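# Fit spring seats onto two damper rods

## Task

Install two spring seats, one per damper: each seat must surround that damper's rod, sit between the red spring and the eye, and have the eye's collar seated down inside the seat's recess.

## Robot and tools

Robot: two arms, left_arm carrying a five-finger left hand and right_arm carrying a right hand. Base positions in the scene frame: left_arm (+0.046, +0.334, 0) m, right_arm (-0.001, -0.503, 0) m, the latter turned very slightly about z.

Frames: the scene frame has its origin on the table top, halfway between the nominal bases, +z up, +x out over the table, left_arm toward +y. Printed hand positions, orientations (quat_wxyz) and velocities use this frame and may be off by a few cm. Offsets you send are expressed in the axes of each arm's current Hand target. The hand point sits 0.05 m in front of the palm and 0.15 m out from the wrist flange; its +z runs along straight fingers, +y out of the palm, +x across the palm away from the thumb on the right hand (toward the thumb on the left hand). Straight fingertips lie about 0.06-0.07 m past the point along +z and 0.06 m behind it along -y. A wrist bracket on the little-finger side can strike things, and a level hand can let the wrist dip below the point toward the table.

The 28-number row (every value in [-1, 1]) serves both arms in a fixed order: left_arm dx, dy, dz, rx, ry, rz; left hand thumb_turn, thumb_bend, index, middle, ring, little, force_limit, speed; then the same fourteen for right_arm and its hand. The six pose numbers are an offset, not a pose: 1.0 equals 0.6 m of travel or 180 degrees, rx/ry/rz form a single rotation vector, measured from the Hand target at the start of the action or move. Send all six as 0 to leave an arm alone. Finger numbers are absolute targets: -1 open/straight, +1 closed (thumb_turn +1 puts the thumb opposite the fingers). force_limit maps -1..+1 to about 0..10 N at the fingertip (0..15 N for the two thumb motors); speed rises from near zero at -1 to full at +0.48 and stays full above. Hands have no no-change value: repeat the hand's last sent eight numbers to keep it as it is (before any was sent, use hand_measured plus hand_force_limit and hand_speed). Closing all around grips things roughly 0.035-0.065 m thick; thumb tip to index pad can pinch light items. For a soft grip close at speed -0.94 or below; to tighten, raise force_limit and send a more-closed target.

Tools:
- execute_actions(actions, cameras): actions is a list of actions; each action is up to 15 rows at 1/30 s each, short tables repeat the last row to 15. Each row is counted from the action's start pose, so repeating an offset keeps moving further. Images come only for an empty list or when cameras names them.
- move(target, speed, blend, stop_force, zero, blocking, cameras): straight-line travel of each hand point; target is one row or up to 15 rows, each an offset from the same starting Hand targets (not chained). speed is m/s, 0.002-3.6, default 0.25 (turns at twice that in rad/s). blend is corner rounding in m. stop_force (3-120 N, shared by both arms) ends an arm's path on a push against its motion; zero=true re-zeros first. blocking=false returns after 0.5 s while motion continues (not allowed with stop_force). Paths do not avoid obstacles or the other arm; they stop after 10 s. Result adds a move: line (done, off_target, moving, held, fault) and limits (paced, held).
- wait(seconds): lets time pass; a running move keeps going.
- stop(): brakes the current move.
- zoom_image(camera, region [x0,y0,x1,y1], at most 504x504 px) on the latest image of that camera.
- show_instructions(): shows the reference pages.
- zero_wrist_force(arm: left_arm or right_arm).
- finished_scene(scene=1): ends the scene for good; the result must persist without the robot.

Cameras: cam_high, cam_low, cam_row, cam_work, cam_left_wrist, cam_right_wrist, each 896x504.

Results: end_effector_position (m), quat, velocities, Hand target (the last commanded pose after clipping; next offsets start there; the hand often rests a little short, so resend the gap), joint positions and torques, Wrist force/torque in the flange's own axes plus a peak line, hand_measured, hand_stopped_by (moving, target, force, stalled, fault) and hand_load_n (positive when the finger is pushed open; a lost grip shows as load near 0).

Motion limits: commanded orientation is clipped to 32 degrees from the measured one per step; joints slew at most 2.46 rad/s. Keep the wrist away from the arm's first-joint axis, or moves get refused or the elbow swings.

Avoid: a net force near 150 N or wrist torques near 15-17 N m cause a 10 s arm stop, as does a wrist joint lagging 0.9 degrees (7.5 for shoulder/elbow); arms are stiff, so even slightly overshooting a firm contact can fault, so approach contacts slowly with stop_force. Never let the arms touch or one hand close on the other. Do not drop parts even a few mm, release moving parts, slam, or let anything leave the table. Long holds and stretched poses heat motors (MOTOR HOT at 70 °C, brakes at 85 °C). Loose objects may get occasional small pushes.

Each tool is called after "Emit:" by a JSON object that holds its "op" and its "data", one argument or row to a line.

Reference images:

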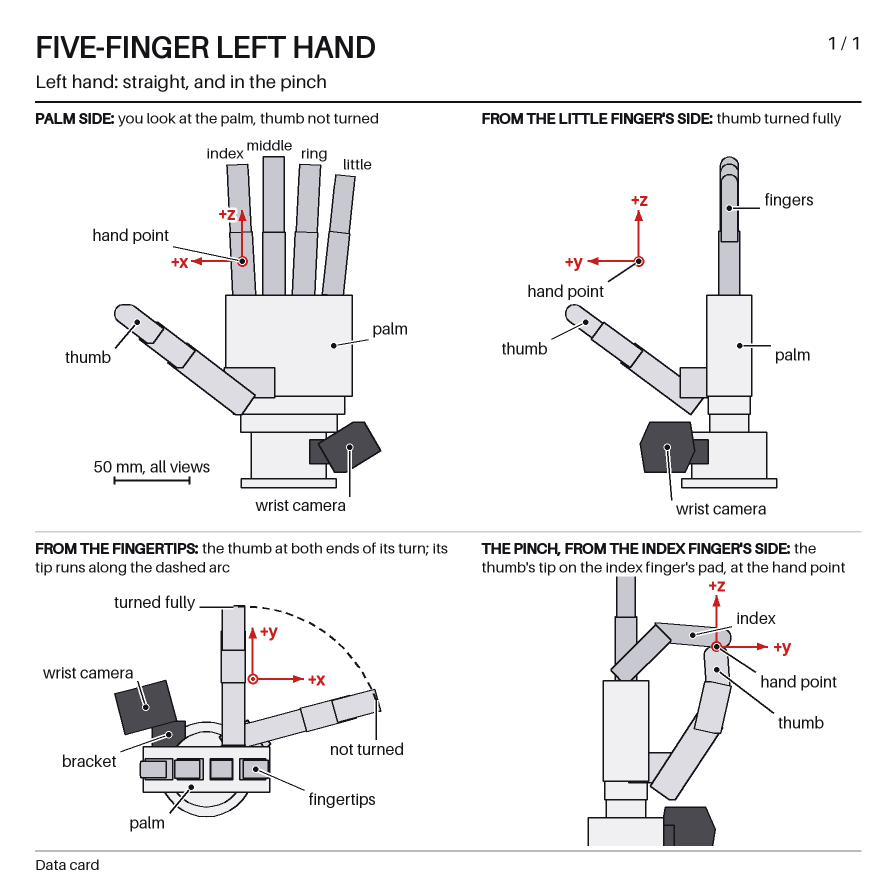

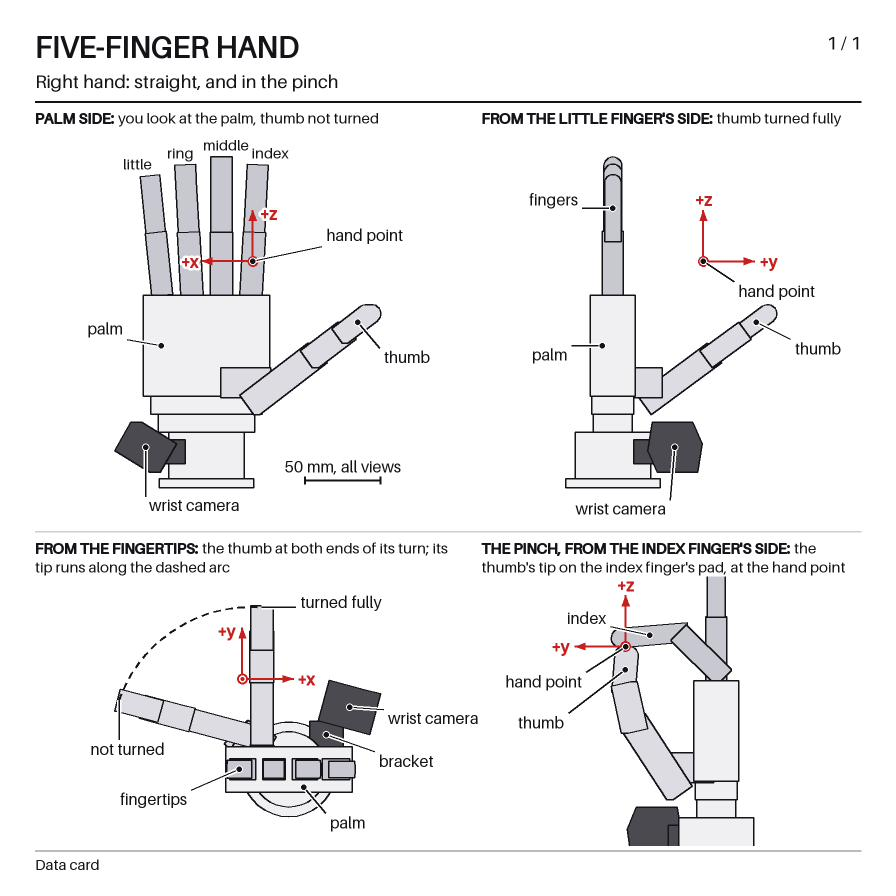

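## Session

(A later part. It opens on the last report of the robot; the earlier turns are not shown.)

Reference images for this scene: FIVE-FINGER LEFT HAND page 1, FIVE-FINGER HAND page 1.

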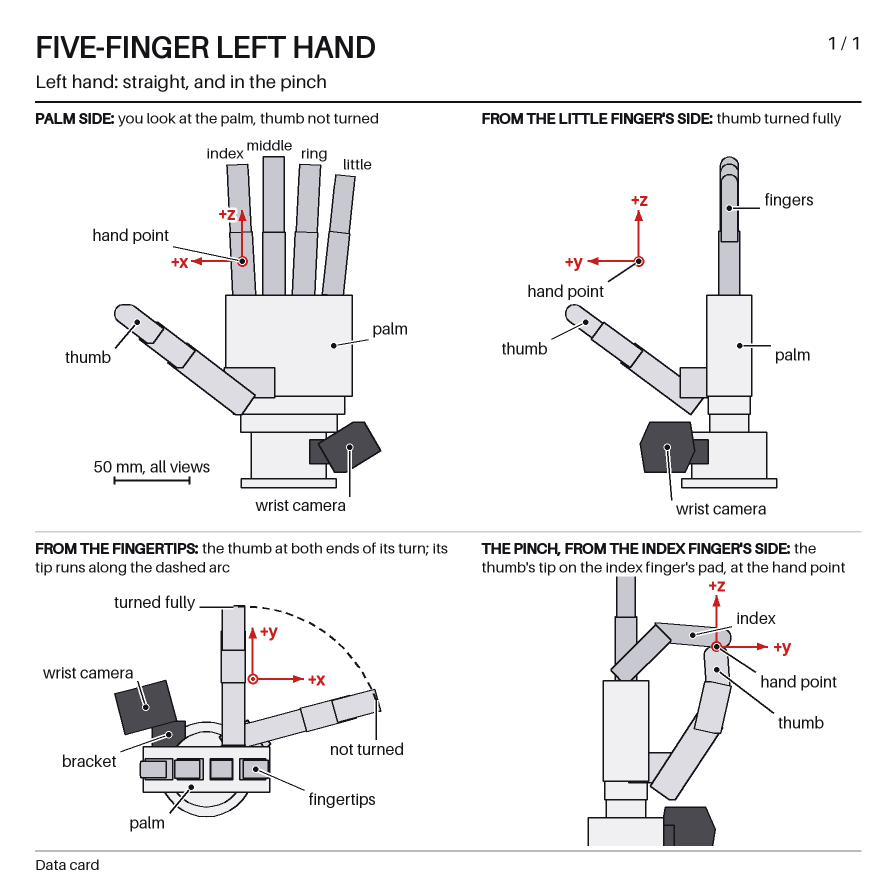

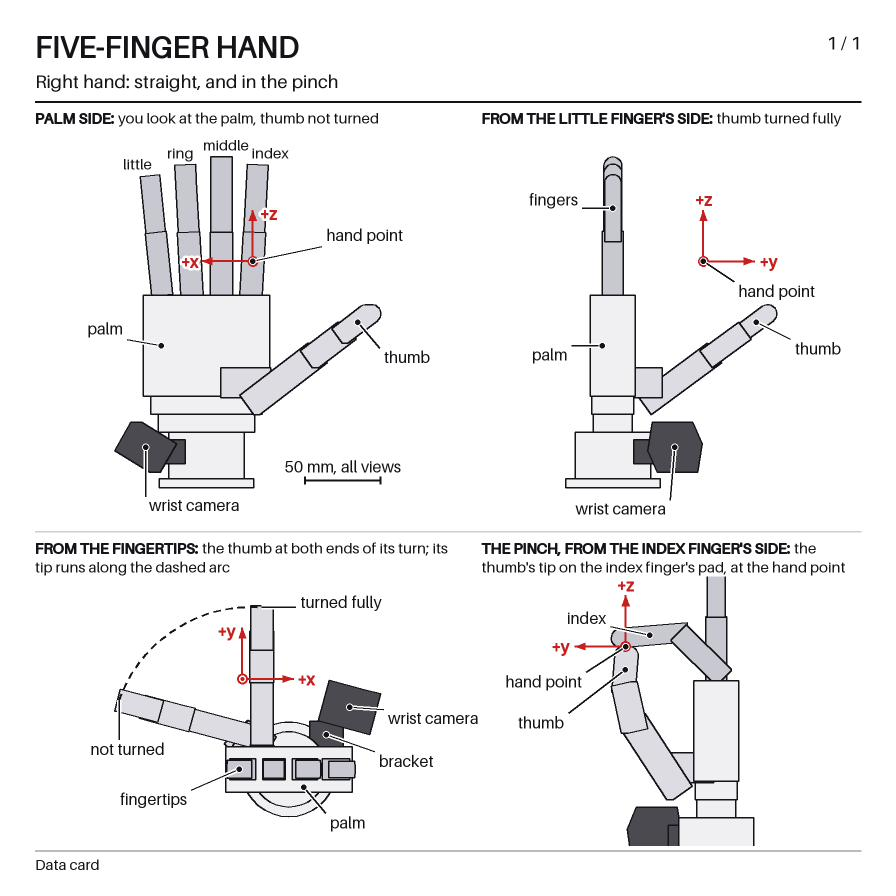

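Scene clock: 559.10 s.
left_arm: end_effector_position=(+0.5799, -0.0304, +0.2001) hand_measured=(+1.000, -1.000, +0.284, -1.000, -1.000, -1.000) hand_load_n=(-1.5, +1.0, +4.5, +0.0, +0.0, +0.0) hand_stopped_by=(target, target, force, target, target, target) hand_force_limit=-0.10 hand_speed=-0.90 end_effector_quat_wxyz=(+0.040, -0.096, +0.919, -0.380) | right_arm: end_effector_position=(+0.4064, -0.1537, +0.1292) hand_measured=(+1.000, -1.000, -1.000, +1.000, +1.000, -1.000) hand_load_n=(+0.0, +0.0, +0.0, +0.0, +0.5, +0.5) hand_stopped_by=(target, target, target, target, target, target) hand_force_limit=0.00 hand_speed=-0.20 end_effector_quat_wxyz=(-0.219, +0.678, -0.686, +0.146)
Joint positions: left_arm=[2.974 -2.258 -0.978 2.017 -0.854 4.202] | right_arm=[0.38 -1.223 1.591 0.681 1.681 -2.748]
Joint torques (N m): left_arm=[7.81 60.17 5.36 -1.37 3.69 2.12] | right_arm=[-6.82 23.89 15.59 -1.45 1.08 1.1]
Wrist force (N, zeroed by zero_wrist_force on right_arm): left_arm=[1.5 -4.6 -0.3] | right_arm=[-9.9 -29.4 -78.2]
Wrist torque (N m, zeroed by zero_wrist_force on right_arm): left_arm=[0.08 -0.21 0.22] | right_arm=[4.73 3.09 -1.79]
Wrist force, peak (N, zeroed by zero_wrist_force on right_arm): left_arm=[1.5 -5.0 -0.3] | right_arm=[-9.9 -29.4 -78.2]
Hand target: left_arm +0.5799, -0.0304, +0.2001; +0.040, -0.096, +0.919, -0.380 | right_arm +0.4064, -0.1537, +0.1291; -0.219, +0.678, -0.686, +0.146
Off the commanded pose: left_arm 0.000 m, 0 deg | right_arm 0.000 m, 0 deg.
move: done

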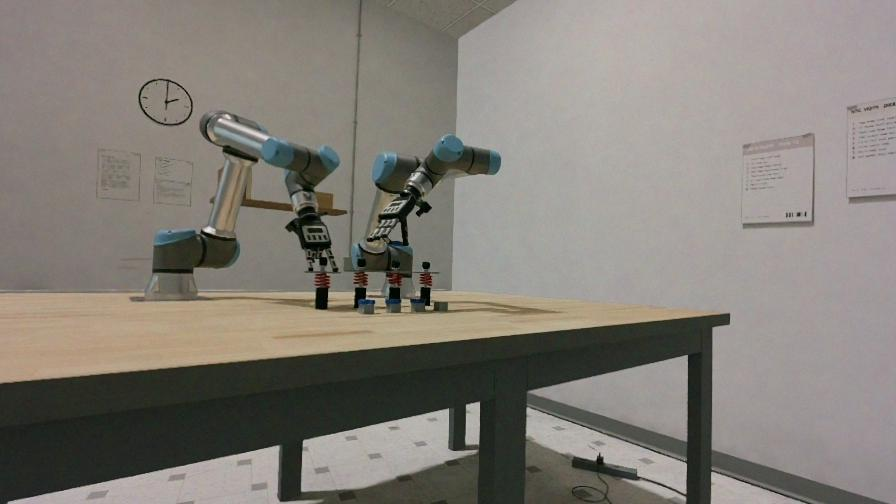

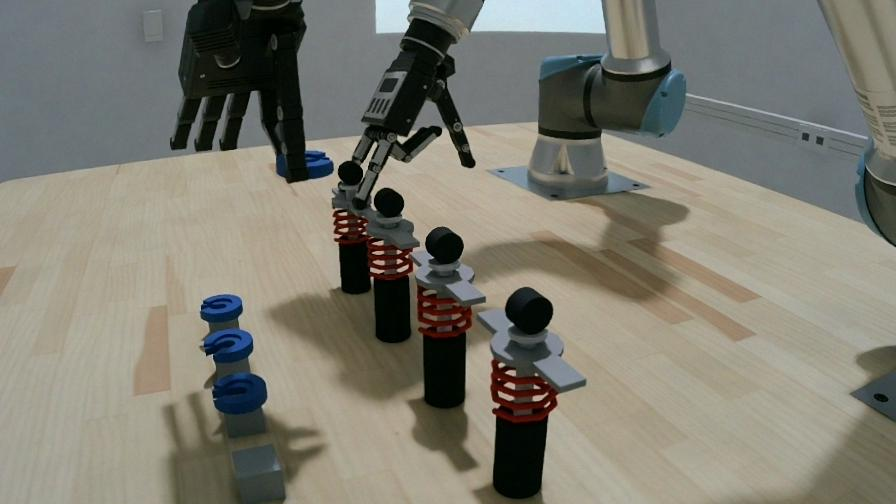

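Emit:
{"op": "move", "data": {
  "target": [
    [0.0947,-0.2016,0.2016,0,0,0,1,-1,0.6,-1,-1,-1,-0.1,-0.9,0,0,0,0,0,0,1,-1,-1,1,1,-1,0,-0.2],
    [0.0947,-0.1130,0.2900,0,0,0,1,-1,0.6,-1,-1,-1,-0.1,-0.9,0,0,0,0,0,0,1,-1,-1,1,1,-1,0,-0.2]
  ],
  "speed": [0.15,0.08],
  "cameras": ["cam_low","cam_row","cam_work","cam_left_wrist","cam_right_wrist"]
}}

Emit:
{"op": "zoom_image", "data": {
  "camera": "cam_low",
  "region": [280, 220, 370, 310]
}}

Emit:
{"op": "zoom_image", "data": {
  "camera": "cam_row",
  "region": [260, 100, 440, 250]
}}

Scene clock: 592.43 s.
left_arm: end_effector_position=(+0.5597, -0.2094, +0.1250) hand_measured=(+1.000, -1.000, +0.284, -1.000, -1.000, -1.000) hand_load_n=(-1.0, +1.0, +4.5, +0.0, +0.0, +0.0) hand_stopped_by=(target, target, force, target, target, target) hand_force_limit=-0.10 hand_speed=-0.90 end_effector_quat_wxyz=(+0.040, -0.096, +0.919, -0.380) end_effector_velocity=(+0.000, +0.000, -0.002) end_effector_angular_velocity=(-0.001, +0.000, +0.000) | right_arm: end_effector_position=(+0.4064, -0.1537, +0.1291) hand_measured=(+1.000, -1.000, -1.000, +1.000, +1.000, -1.000) hand_load_n=(+0.0, +0.0, +0.5, +0.0, +0.0, +0.5) hand_stopped_by=(target, target, target, target, target, target) hand_force_limit=0.00 hand_speed=-0.20 end_effector_quat_wxyz=(-0.219, +0.678, -0.686, +0.146)
Joint positions: left_arm=[2.681 -2.482 -0.725 2.191 -0.984 3.871] | right_arm=[0.38 -1.223 1.591 0.68 1.681 -2.748]
Joint velocities: left_arm=[0 -0.001 -0.003 0.005 0 0] | right_arm=[within noise]
Joint torques (N m): left_arm=[6.91 49.3 5.74 0.13 2.53 -1.85] | right_arm=[2.95 22.89 16.89 -1.7 -1.96 1.58]
Wrist force (N, zeroed by zero_wrist_force on right_arm): left_arm=[1.2 -4.4 -0.5] | right_arm=[-10.3 -29.9 -78.8]
Wrist torque (N m, zeroed by zero_wrist_force on right_arm): left_arm=[0.18 -0.16 0.31] | right_arm=[4.78 3.14 -1.82]
Wrist force, peak (N, zeroed by zero_wrist_force on right_arm): left_arm=[2.0 -5.5 -0.1] | right_arm=[-10.1 -30.2 -79.0]
Hand target: left_arm +0.5597, -0.2094, +0.1249; +0.040, -0.096, +0.919, -0.380 | right_arm +0.4064, -0.1537, +0.1291; -0.219, +0.678, -0.686, +0.146
Off the commanded pose: left_arm 0.000 m, 0 deg | right_arm 0.000 m, 0 deg.
move: done

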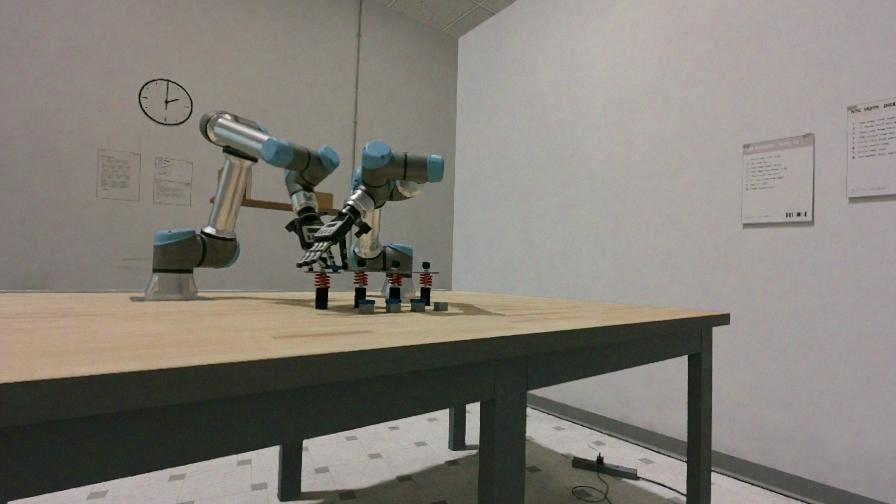

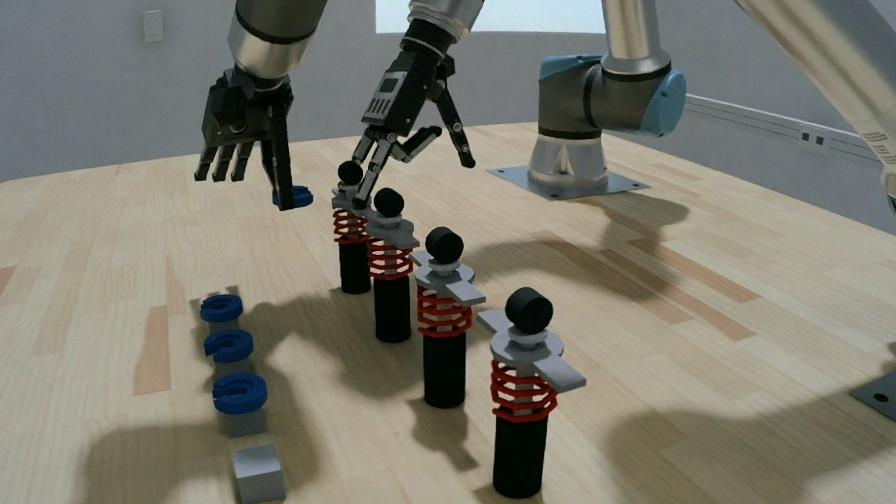

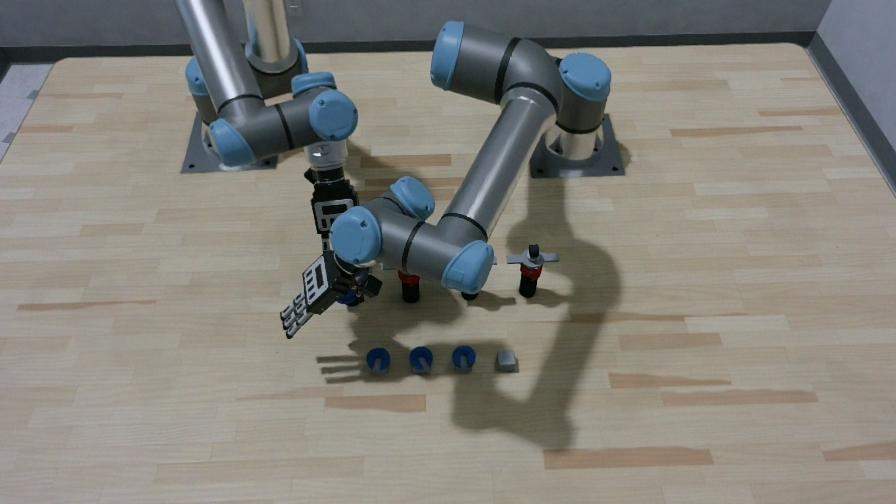

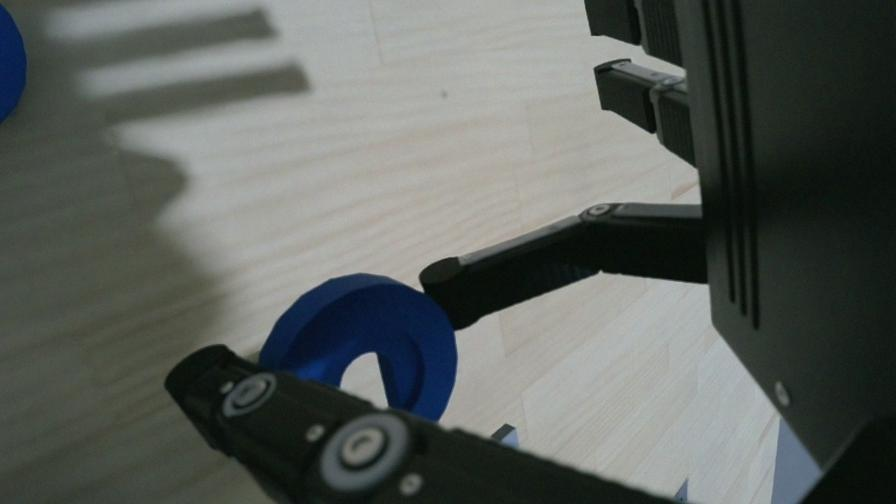

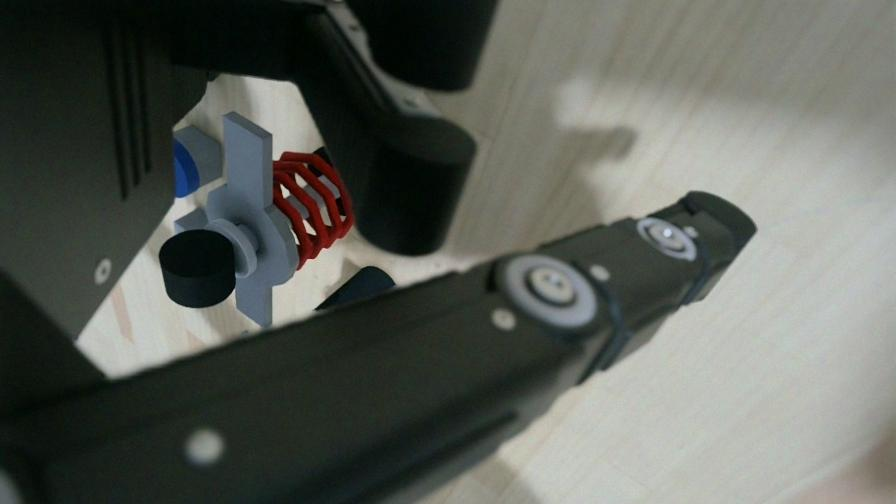

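Scaled by 5.600.

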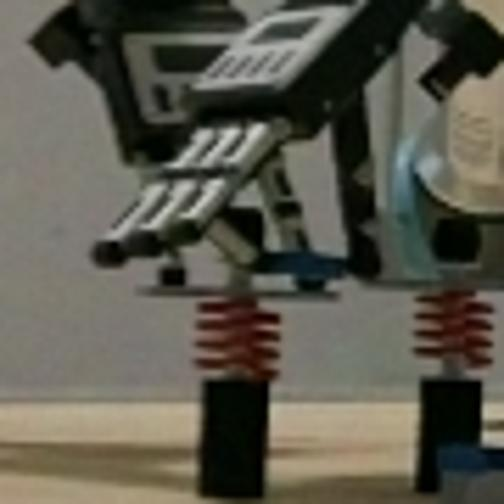

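Scaled by 2.800.

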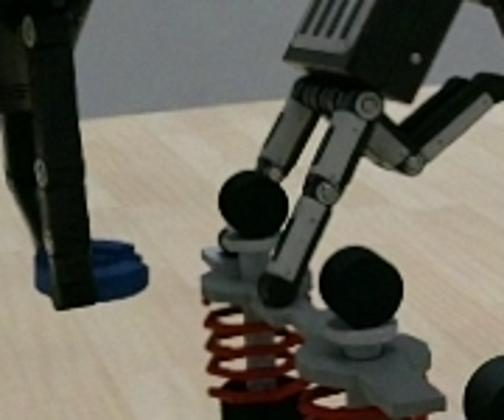

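Emit:
{"op": "zoom_image", "data": {
  "camera": "cam_work",
  "region": [300, 230, 420, 330]
}}

Emit:
{"op": "zoom_image", "data": {
  "camera": "cam_low",
  "region": [310, 250, 350, 290]
}}

Emit:
{"op": "zoom_image", "data": {
  "camera": "cam_row",
  "region": [260, 150, 370, 240]
}}

Scaled by 4.200.

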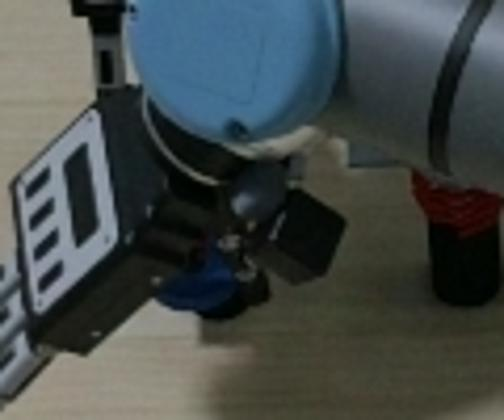

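Scaled by 12.600.

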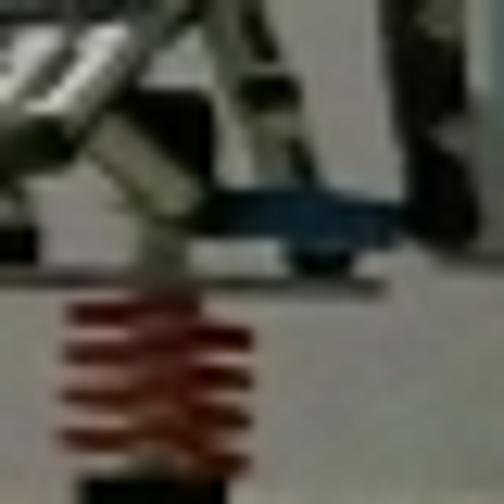

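Scaled by 4.582.

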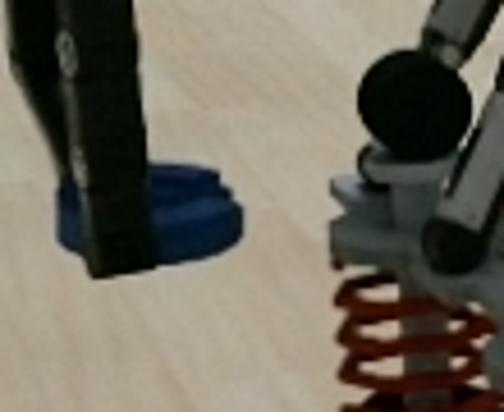

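Emit:
{"op": "zoom_image", "data": {
  "camera": "cam_left_wrist",
  "region": [400, 380, 720, 504]
}}

Scaled by 1.575.

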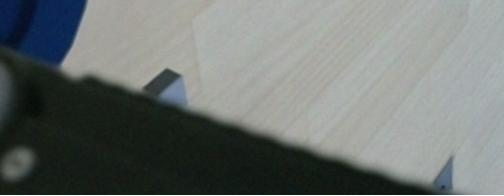

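Emit:
{"op": "move", "data": {
  "target": [0.0554,0.0083,-0.0083,0,0,0,1,-1,0.6,-1,-1,-1,-0.1,-0.9,0,0,0,0,0,0,1,-1,-1,1,1,-1,0,-0.2],
  "speed": 0.05,
  "cameras": ["all"]
}}

Emit:
{"op": "zoom_image", "data": {
  "camera": "cam_low",
  "region": [300, 240, 350, 290]
}}

Emit:
{"op": "zoom_image", "data": {
  "camera": "cam_work",
  "region": [320, 250, 390, 320]
}}

Emit:
{"op": "zoom_image", "data": {
  "camera": "cam_row",
  "region": [270, 140, 380, 230]
}}

Emit:
{"op": "zoom_image", "data": {
  "camera": "cam_high",
  "region": [330, 210, 430, 310]
}}

Scene clock: 692.77 s.
left_arm: end_effector_position=(+0.5258, -0.2093, +0.1249) hand_measured=(+1.000, -1.000, +0.284, -1.000, -1.000, -1.000) hand_load_n=(-7.0, +1.0, +5.5, +0.0, +0.0, +0.0) hand_stopped_by=(target, target, force, target, target, target) hand_force_limit=-0.10 hand_speed=-0.90 end_effector_quat_wxyz=(+0.040, -0.096, +0.919, -0.380) | right_arm: end_effector_position=(+0.4064, -0.1537, +0.1291) hand_measured=(+1.000, -1.000, -1.000, +1.000, +1.000, -1.000) hand_load_n=(+0.0, +0.0, +0.5, +0.0, +0.0, +0.5) hand_stopped_by=(target, target, target, target, target, target) hand_force_limit=0.00 hand_speed=-0.20 end_effector_quat_wxyz=(-0.219, +0.678, -0.686, +0.146)
Joint positions: left_arm=[2.656 -2.392 -0.887 2.277 -0.997 3.846] | right_arm=[0.38 -1.223 1.591 0.68 1.681 -2.748]
Joint torques (N m): left_arm=[-12.54 64.1 3.82 -1.28 -1.06 -2.87] | right_arm=[4.94 21.7 16.53 -1.65 -2.55 1.51]
Wrist force (N, zeroed by zero_wrist_force on right_arm): left_arm=[-7.2 -5.4 -0.1] | right_arm=[-10.0 -30.2 -78.9]
Wrist torque (N m, zeroed by zero_wrist_force on right_arm): left_arm=[0.04 0.26 0.40] | right_arm=[4.75 3.09 -1.81]
Wrist force, peak (N, zeroed by zero_wrist_force on right_arm): left_arm=[-7.2 -5.4 -0.1] | right_arm=[-10.1 -30.0 -79.1]
Hand target: left_arm +0.5257, -0.2093, +0.1249; +0.040, -0.096, +0.919, -0.380 | right_arm +0.4064, -0.1537, +0.1291; -0.219, +0.678, -0.686, +0.146
Off the commanded pose: left_arm 0.000 m, 0 deg | right_arm 0.000 m, 0 deg.
move: done

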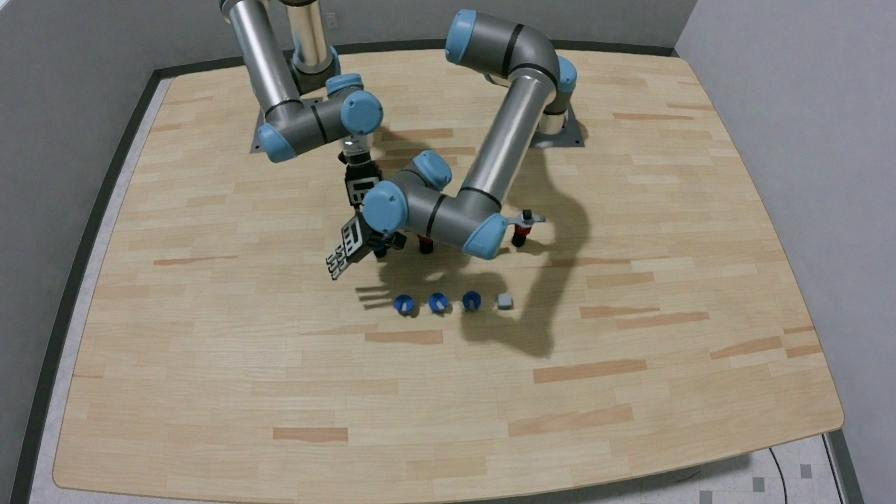

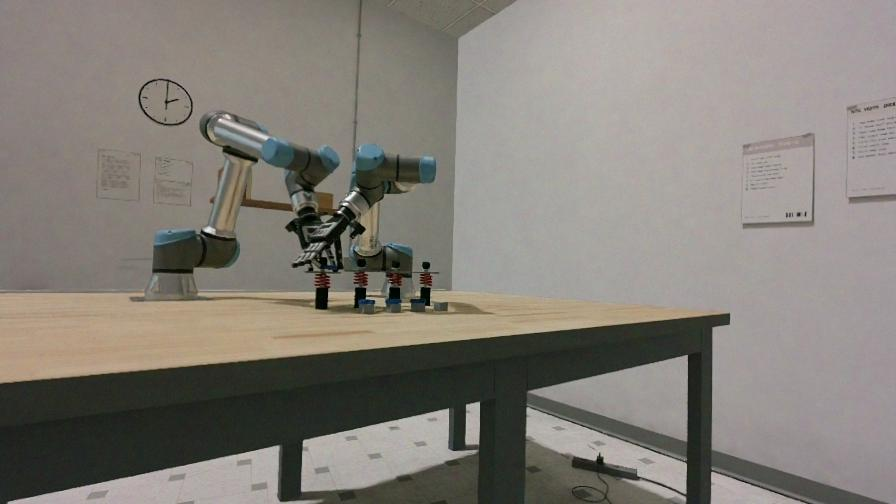

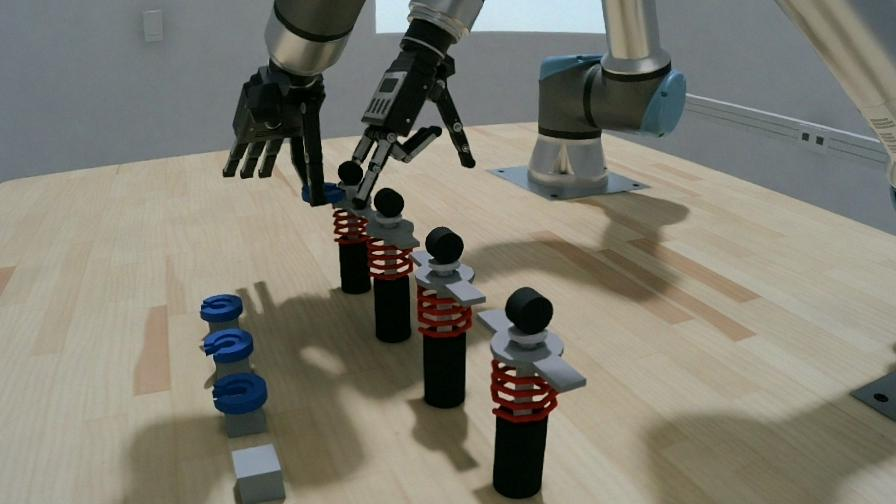

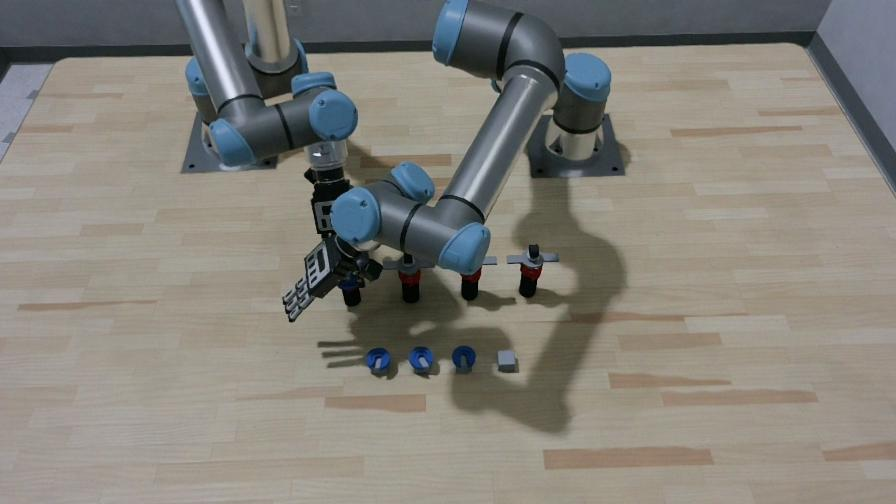

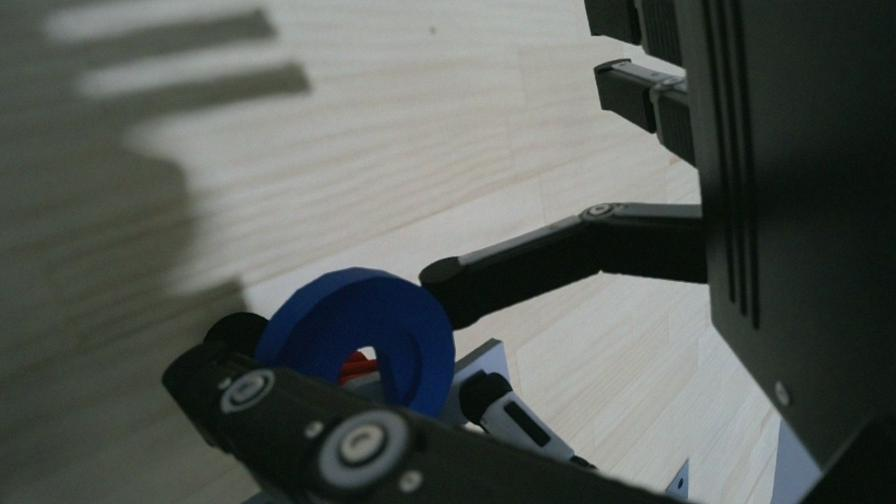

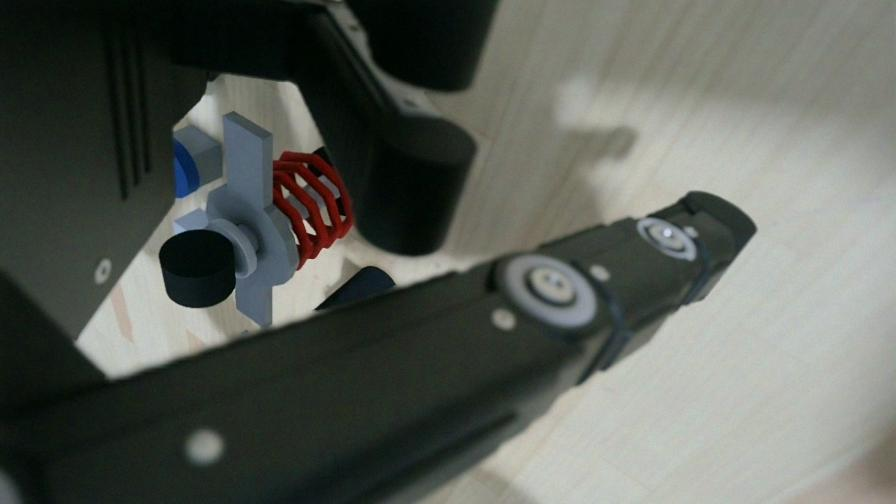

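Scaled by 10.080.

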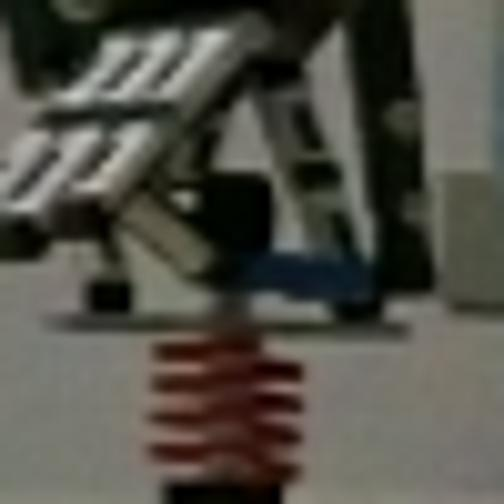

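Scaled by 7.200.

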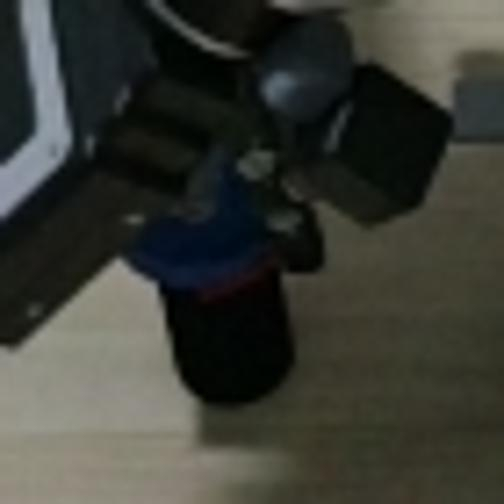

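Scaled by 4.582.

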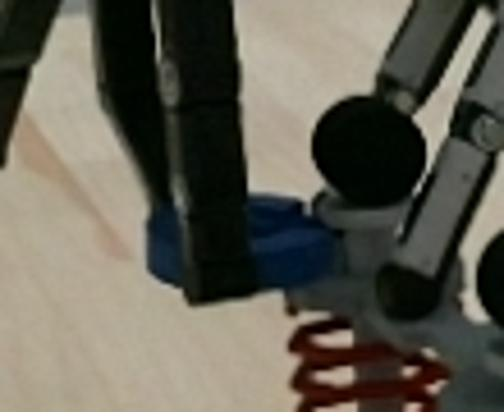

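Scaled by 5.040.

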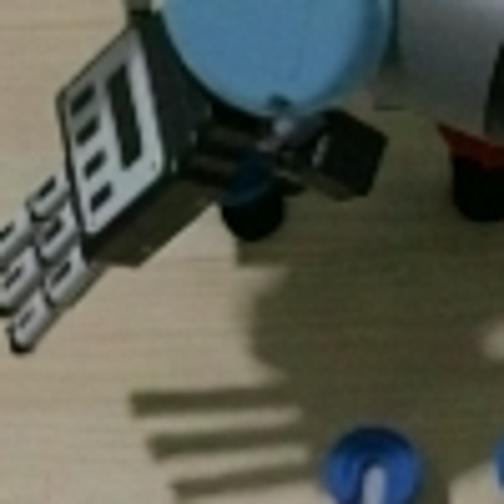

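Emit:
{"op": "move", "data": {
  "target": [
    [-0.0269,-0.0040,0.0040,0,0,0,1,-1,0.6,-1,-1,-1,-0.1,-0.9,0,0,0,0,0,0,1,-1,-1,1,1,-1,0,-0.2],
    [-0.0252,0.0002,0.0198,0,0,0,1,-1,0.6,-1,-1,-1,-0.1,-0.9,0,0,0,0,0,0,1,-1,-1,1,1,-1,0,-0.2]
  ],
  "speed": 0.05,
  "cameras": ["all"]
}}

Emit:
{"op": "zoom_image", "data": {
  "camera": "cam_low",
  "region": [300, 240, 350, 290]
}}

Emit:
{"op": "zoom_image", "data": {
  "camera": "cam_work",
  "region": [320, 250, 390, 320]
}}

Emit:
{"op": "zoom_image", "data": {
  "camera": "cam_row",
  "region": [270, 140, 380, 230]
}}

Scene clock: 751.63 s.
left_arm: end_effector_position=(+0.5422, -0.2142, +0.1166) hand_measured=(+1.000, -1.000, +0.284, -1.000, -1.000, -1.000) hand_load_n=(-2.0, +1.0, +6.0, +0.0, +0.0, +0.0) hand_stopped_by=(target, target, force, target, target, target) hand_force_limit=-0.10 hand_speed=-0.90 end_effector_quat_wxyz=(+0.040, -0.096, +0.919, -0.380) | right_arm: end_effector_position=(+0.4064, -0.1537, +0.1291) hand_measured=(+1.000, -1.000, -1.000, +1.000, +1.000, -1.000) hand_load_n=(+0.0, -0.5, +0.5, +0.0, +0.0, +0.5) hand_stopped_by=(target, target, target, target, target, target) hand_force_limit=0.00 hand_speed=-0.20 end_effector_quat_wxyz=(-0.219, +0.678, -0.686, +0.146)
Joint positions: left_arm=[2.661 -2.446 -0.811 2.252 -0.994 3.851] | right_arm=[0.38 -1.223 1.591 0.68 1.681 -2.748]
Joint torques (N m): left_arm=[-8.4 47.95 31.45 0.15 -1.85 -1.86] | right_arm=[4.88 21.09 16.75 -1.49 -2.38 1.41]
Wrist force (N, zeroed by zero_wrist_force on right_arm): left_arm=[1.6 -4.2 -0.9] | right_arm=[-10.3 -30.1 -78.7]
Wrist torque (N m, zeroed by zero_wrist_force on right_arm): left_arm=[0.22 -0.26 0.32] | right_arm=[4.75 3.13 -1.83]
Wrist force, peak (N, zeroed by zero_wrist_force on right_arm): left_arm=[-7.7 -5.5 -0.1] | right_arm=[-10.1 -30.1 -79.0]
Hand target: left_arm +0.5422, -0.2143, +0.1164; +0.040, -0.096, +0.919, -0.380 | right_arm +0.4064, -0.1537, +0.1291; -0.219, +0.678, -0.686, +0.146
Off the commanded pose: left_arm 0.000 m, 0 deg | right_arm 0.000 m, 0 deg.
move: done

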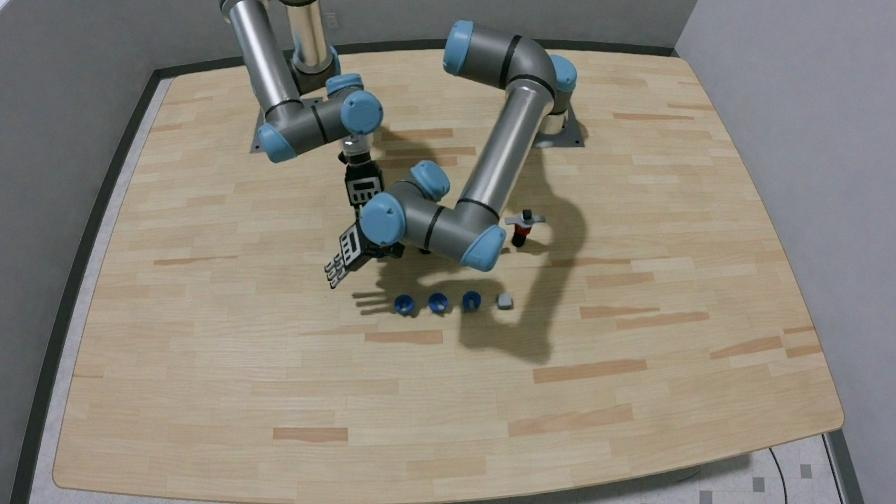

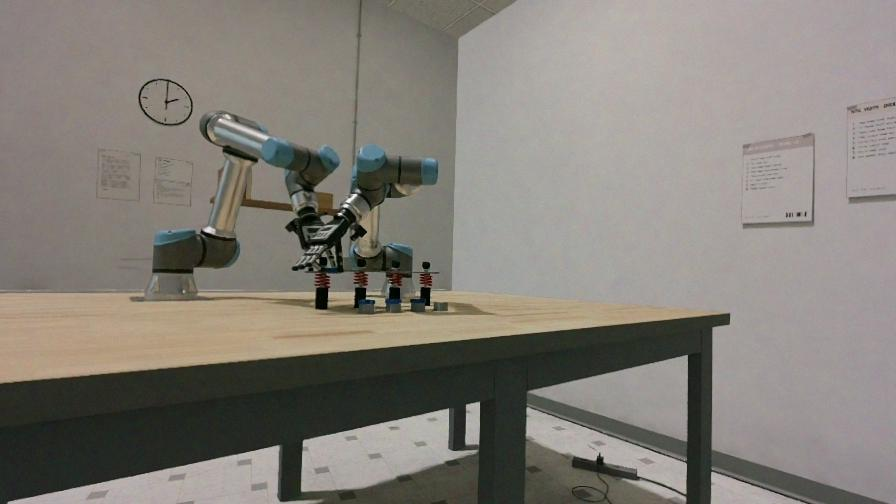

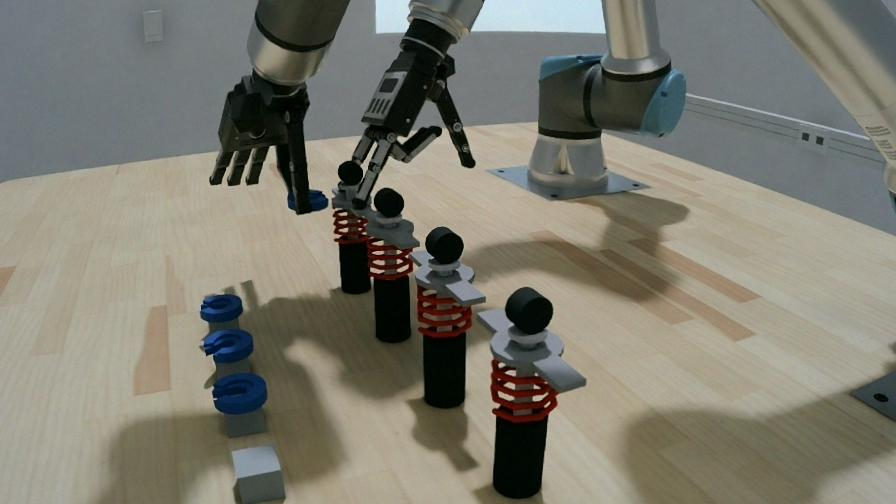

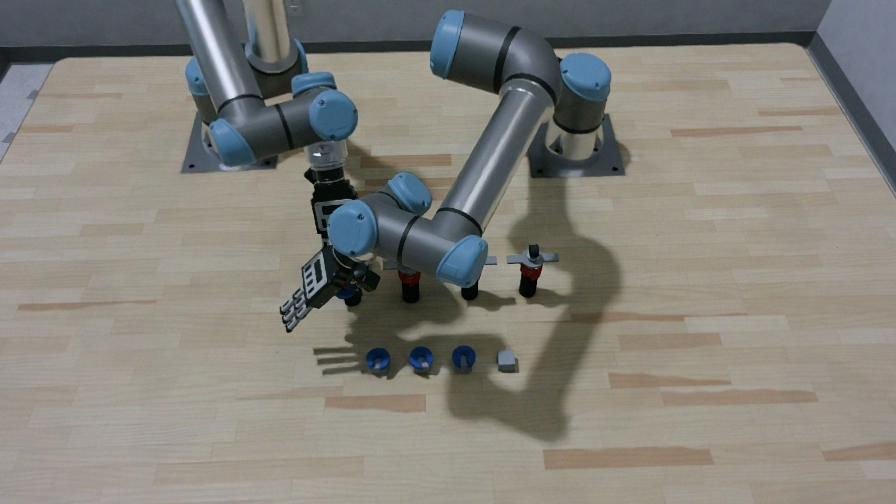

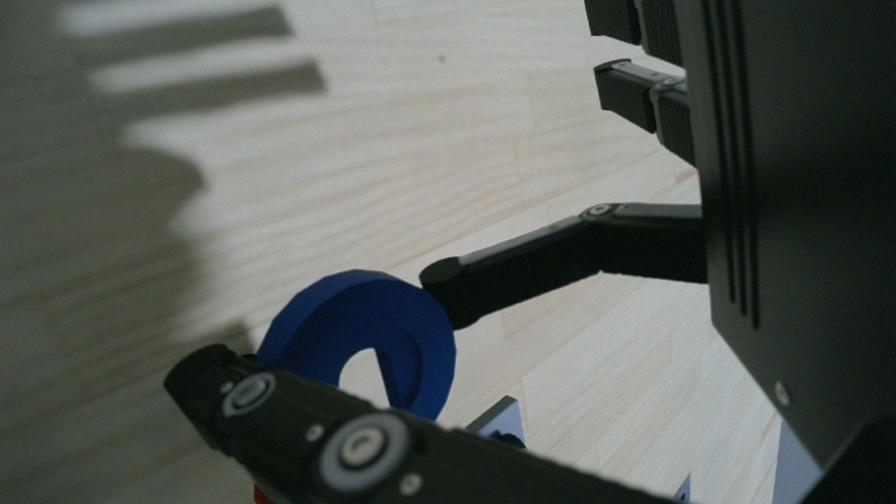

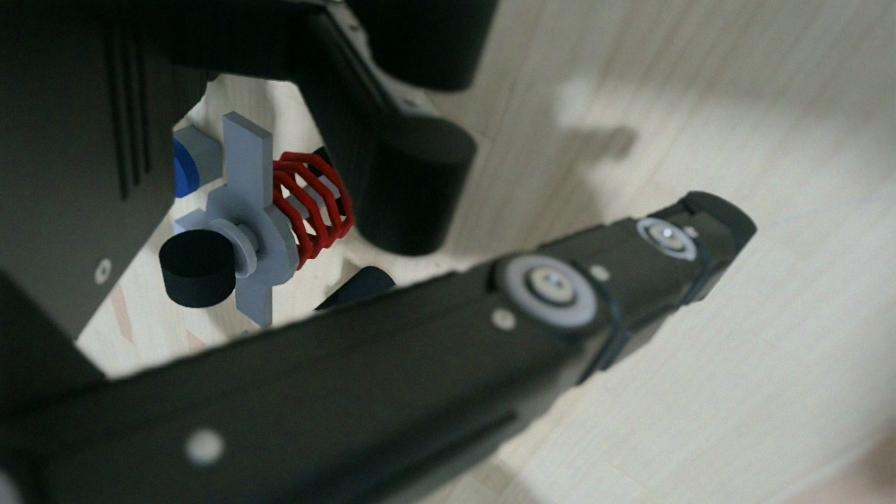

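Scaled by 10.080.

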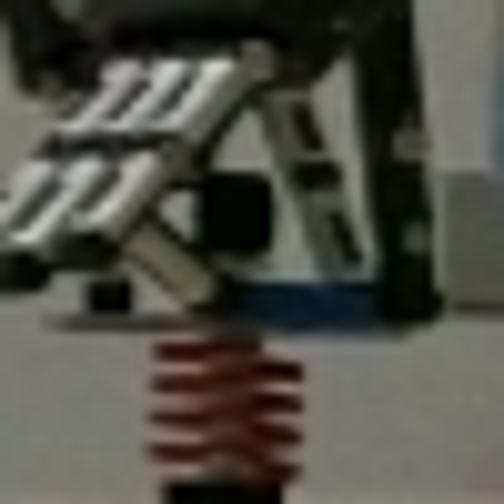

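Scaled by 7.200.

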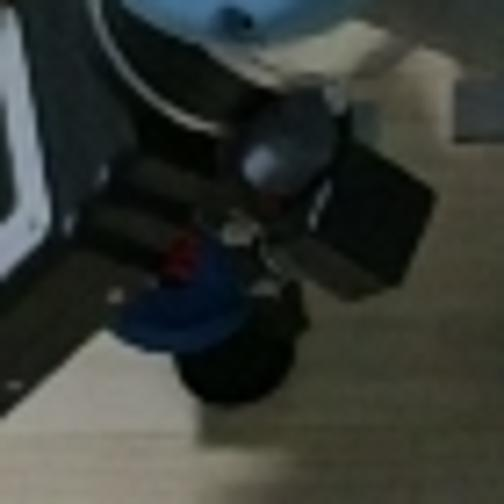

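Scaled by 4.582.

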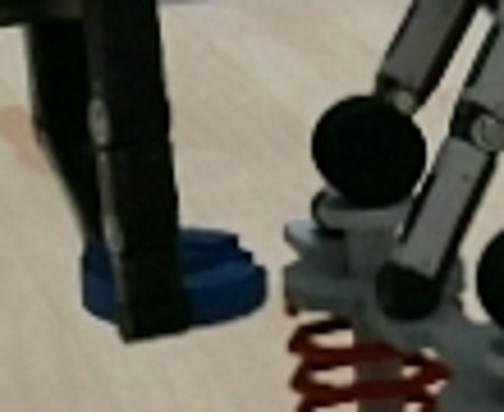

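Emit:
{"op": "zoom_image", "data": {
  "camera": "cam_row",
  "region": [200, 360, 280, 440]
}}

Emit:
{"op": "zoom_image", "data": {
  "camera": "cam_row",
  "region": [325, 155, 385, 215]
}}

Scaled by 6.300.

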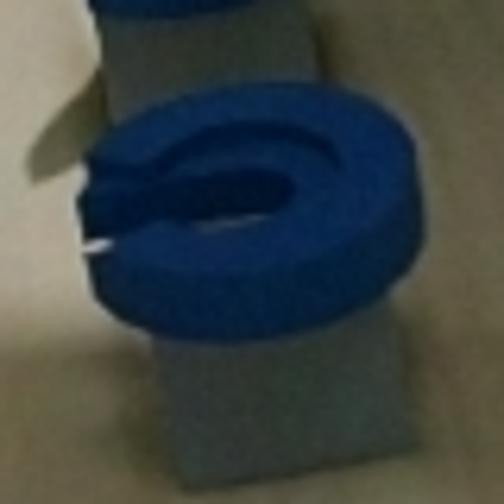

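Scaled by 8.400.

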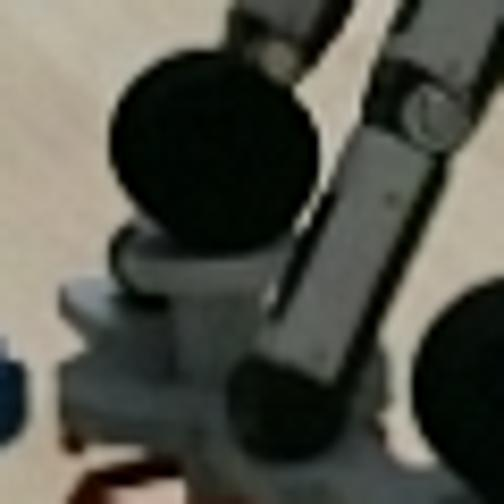

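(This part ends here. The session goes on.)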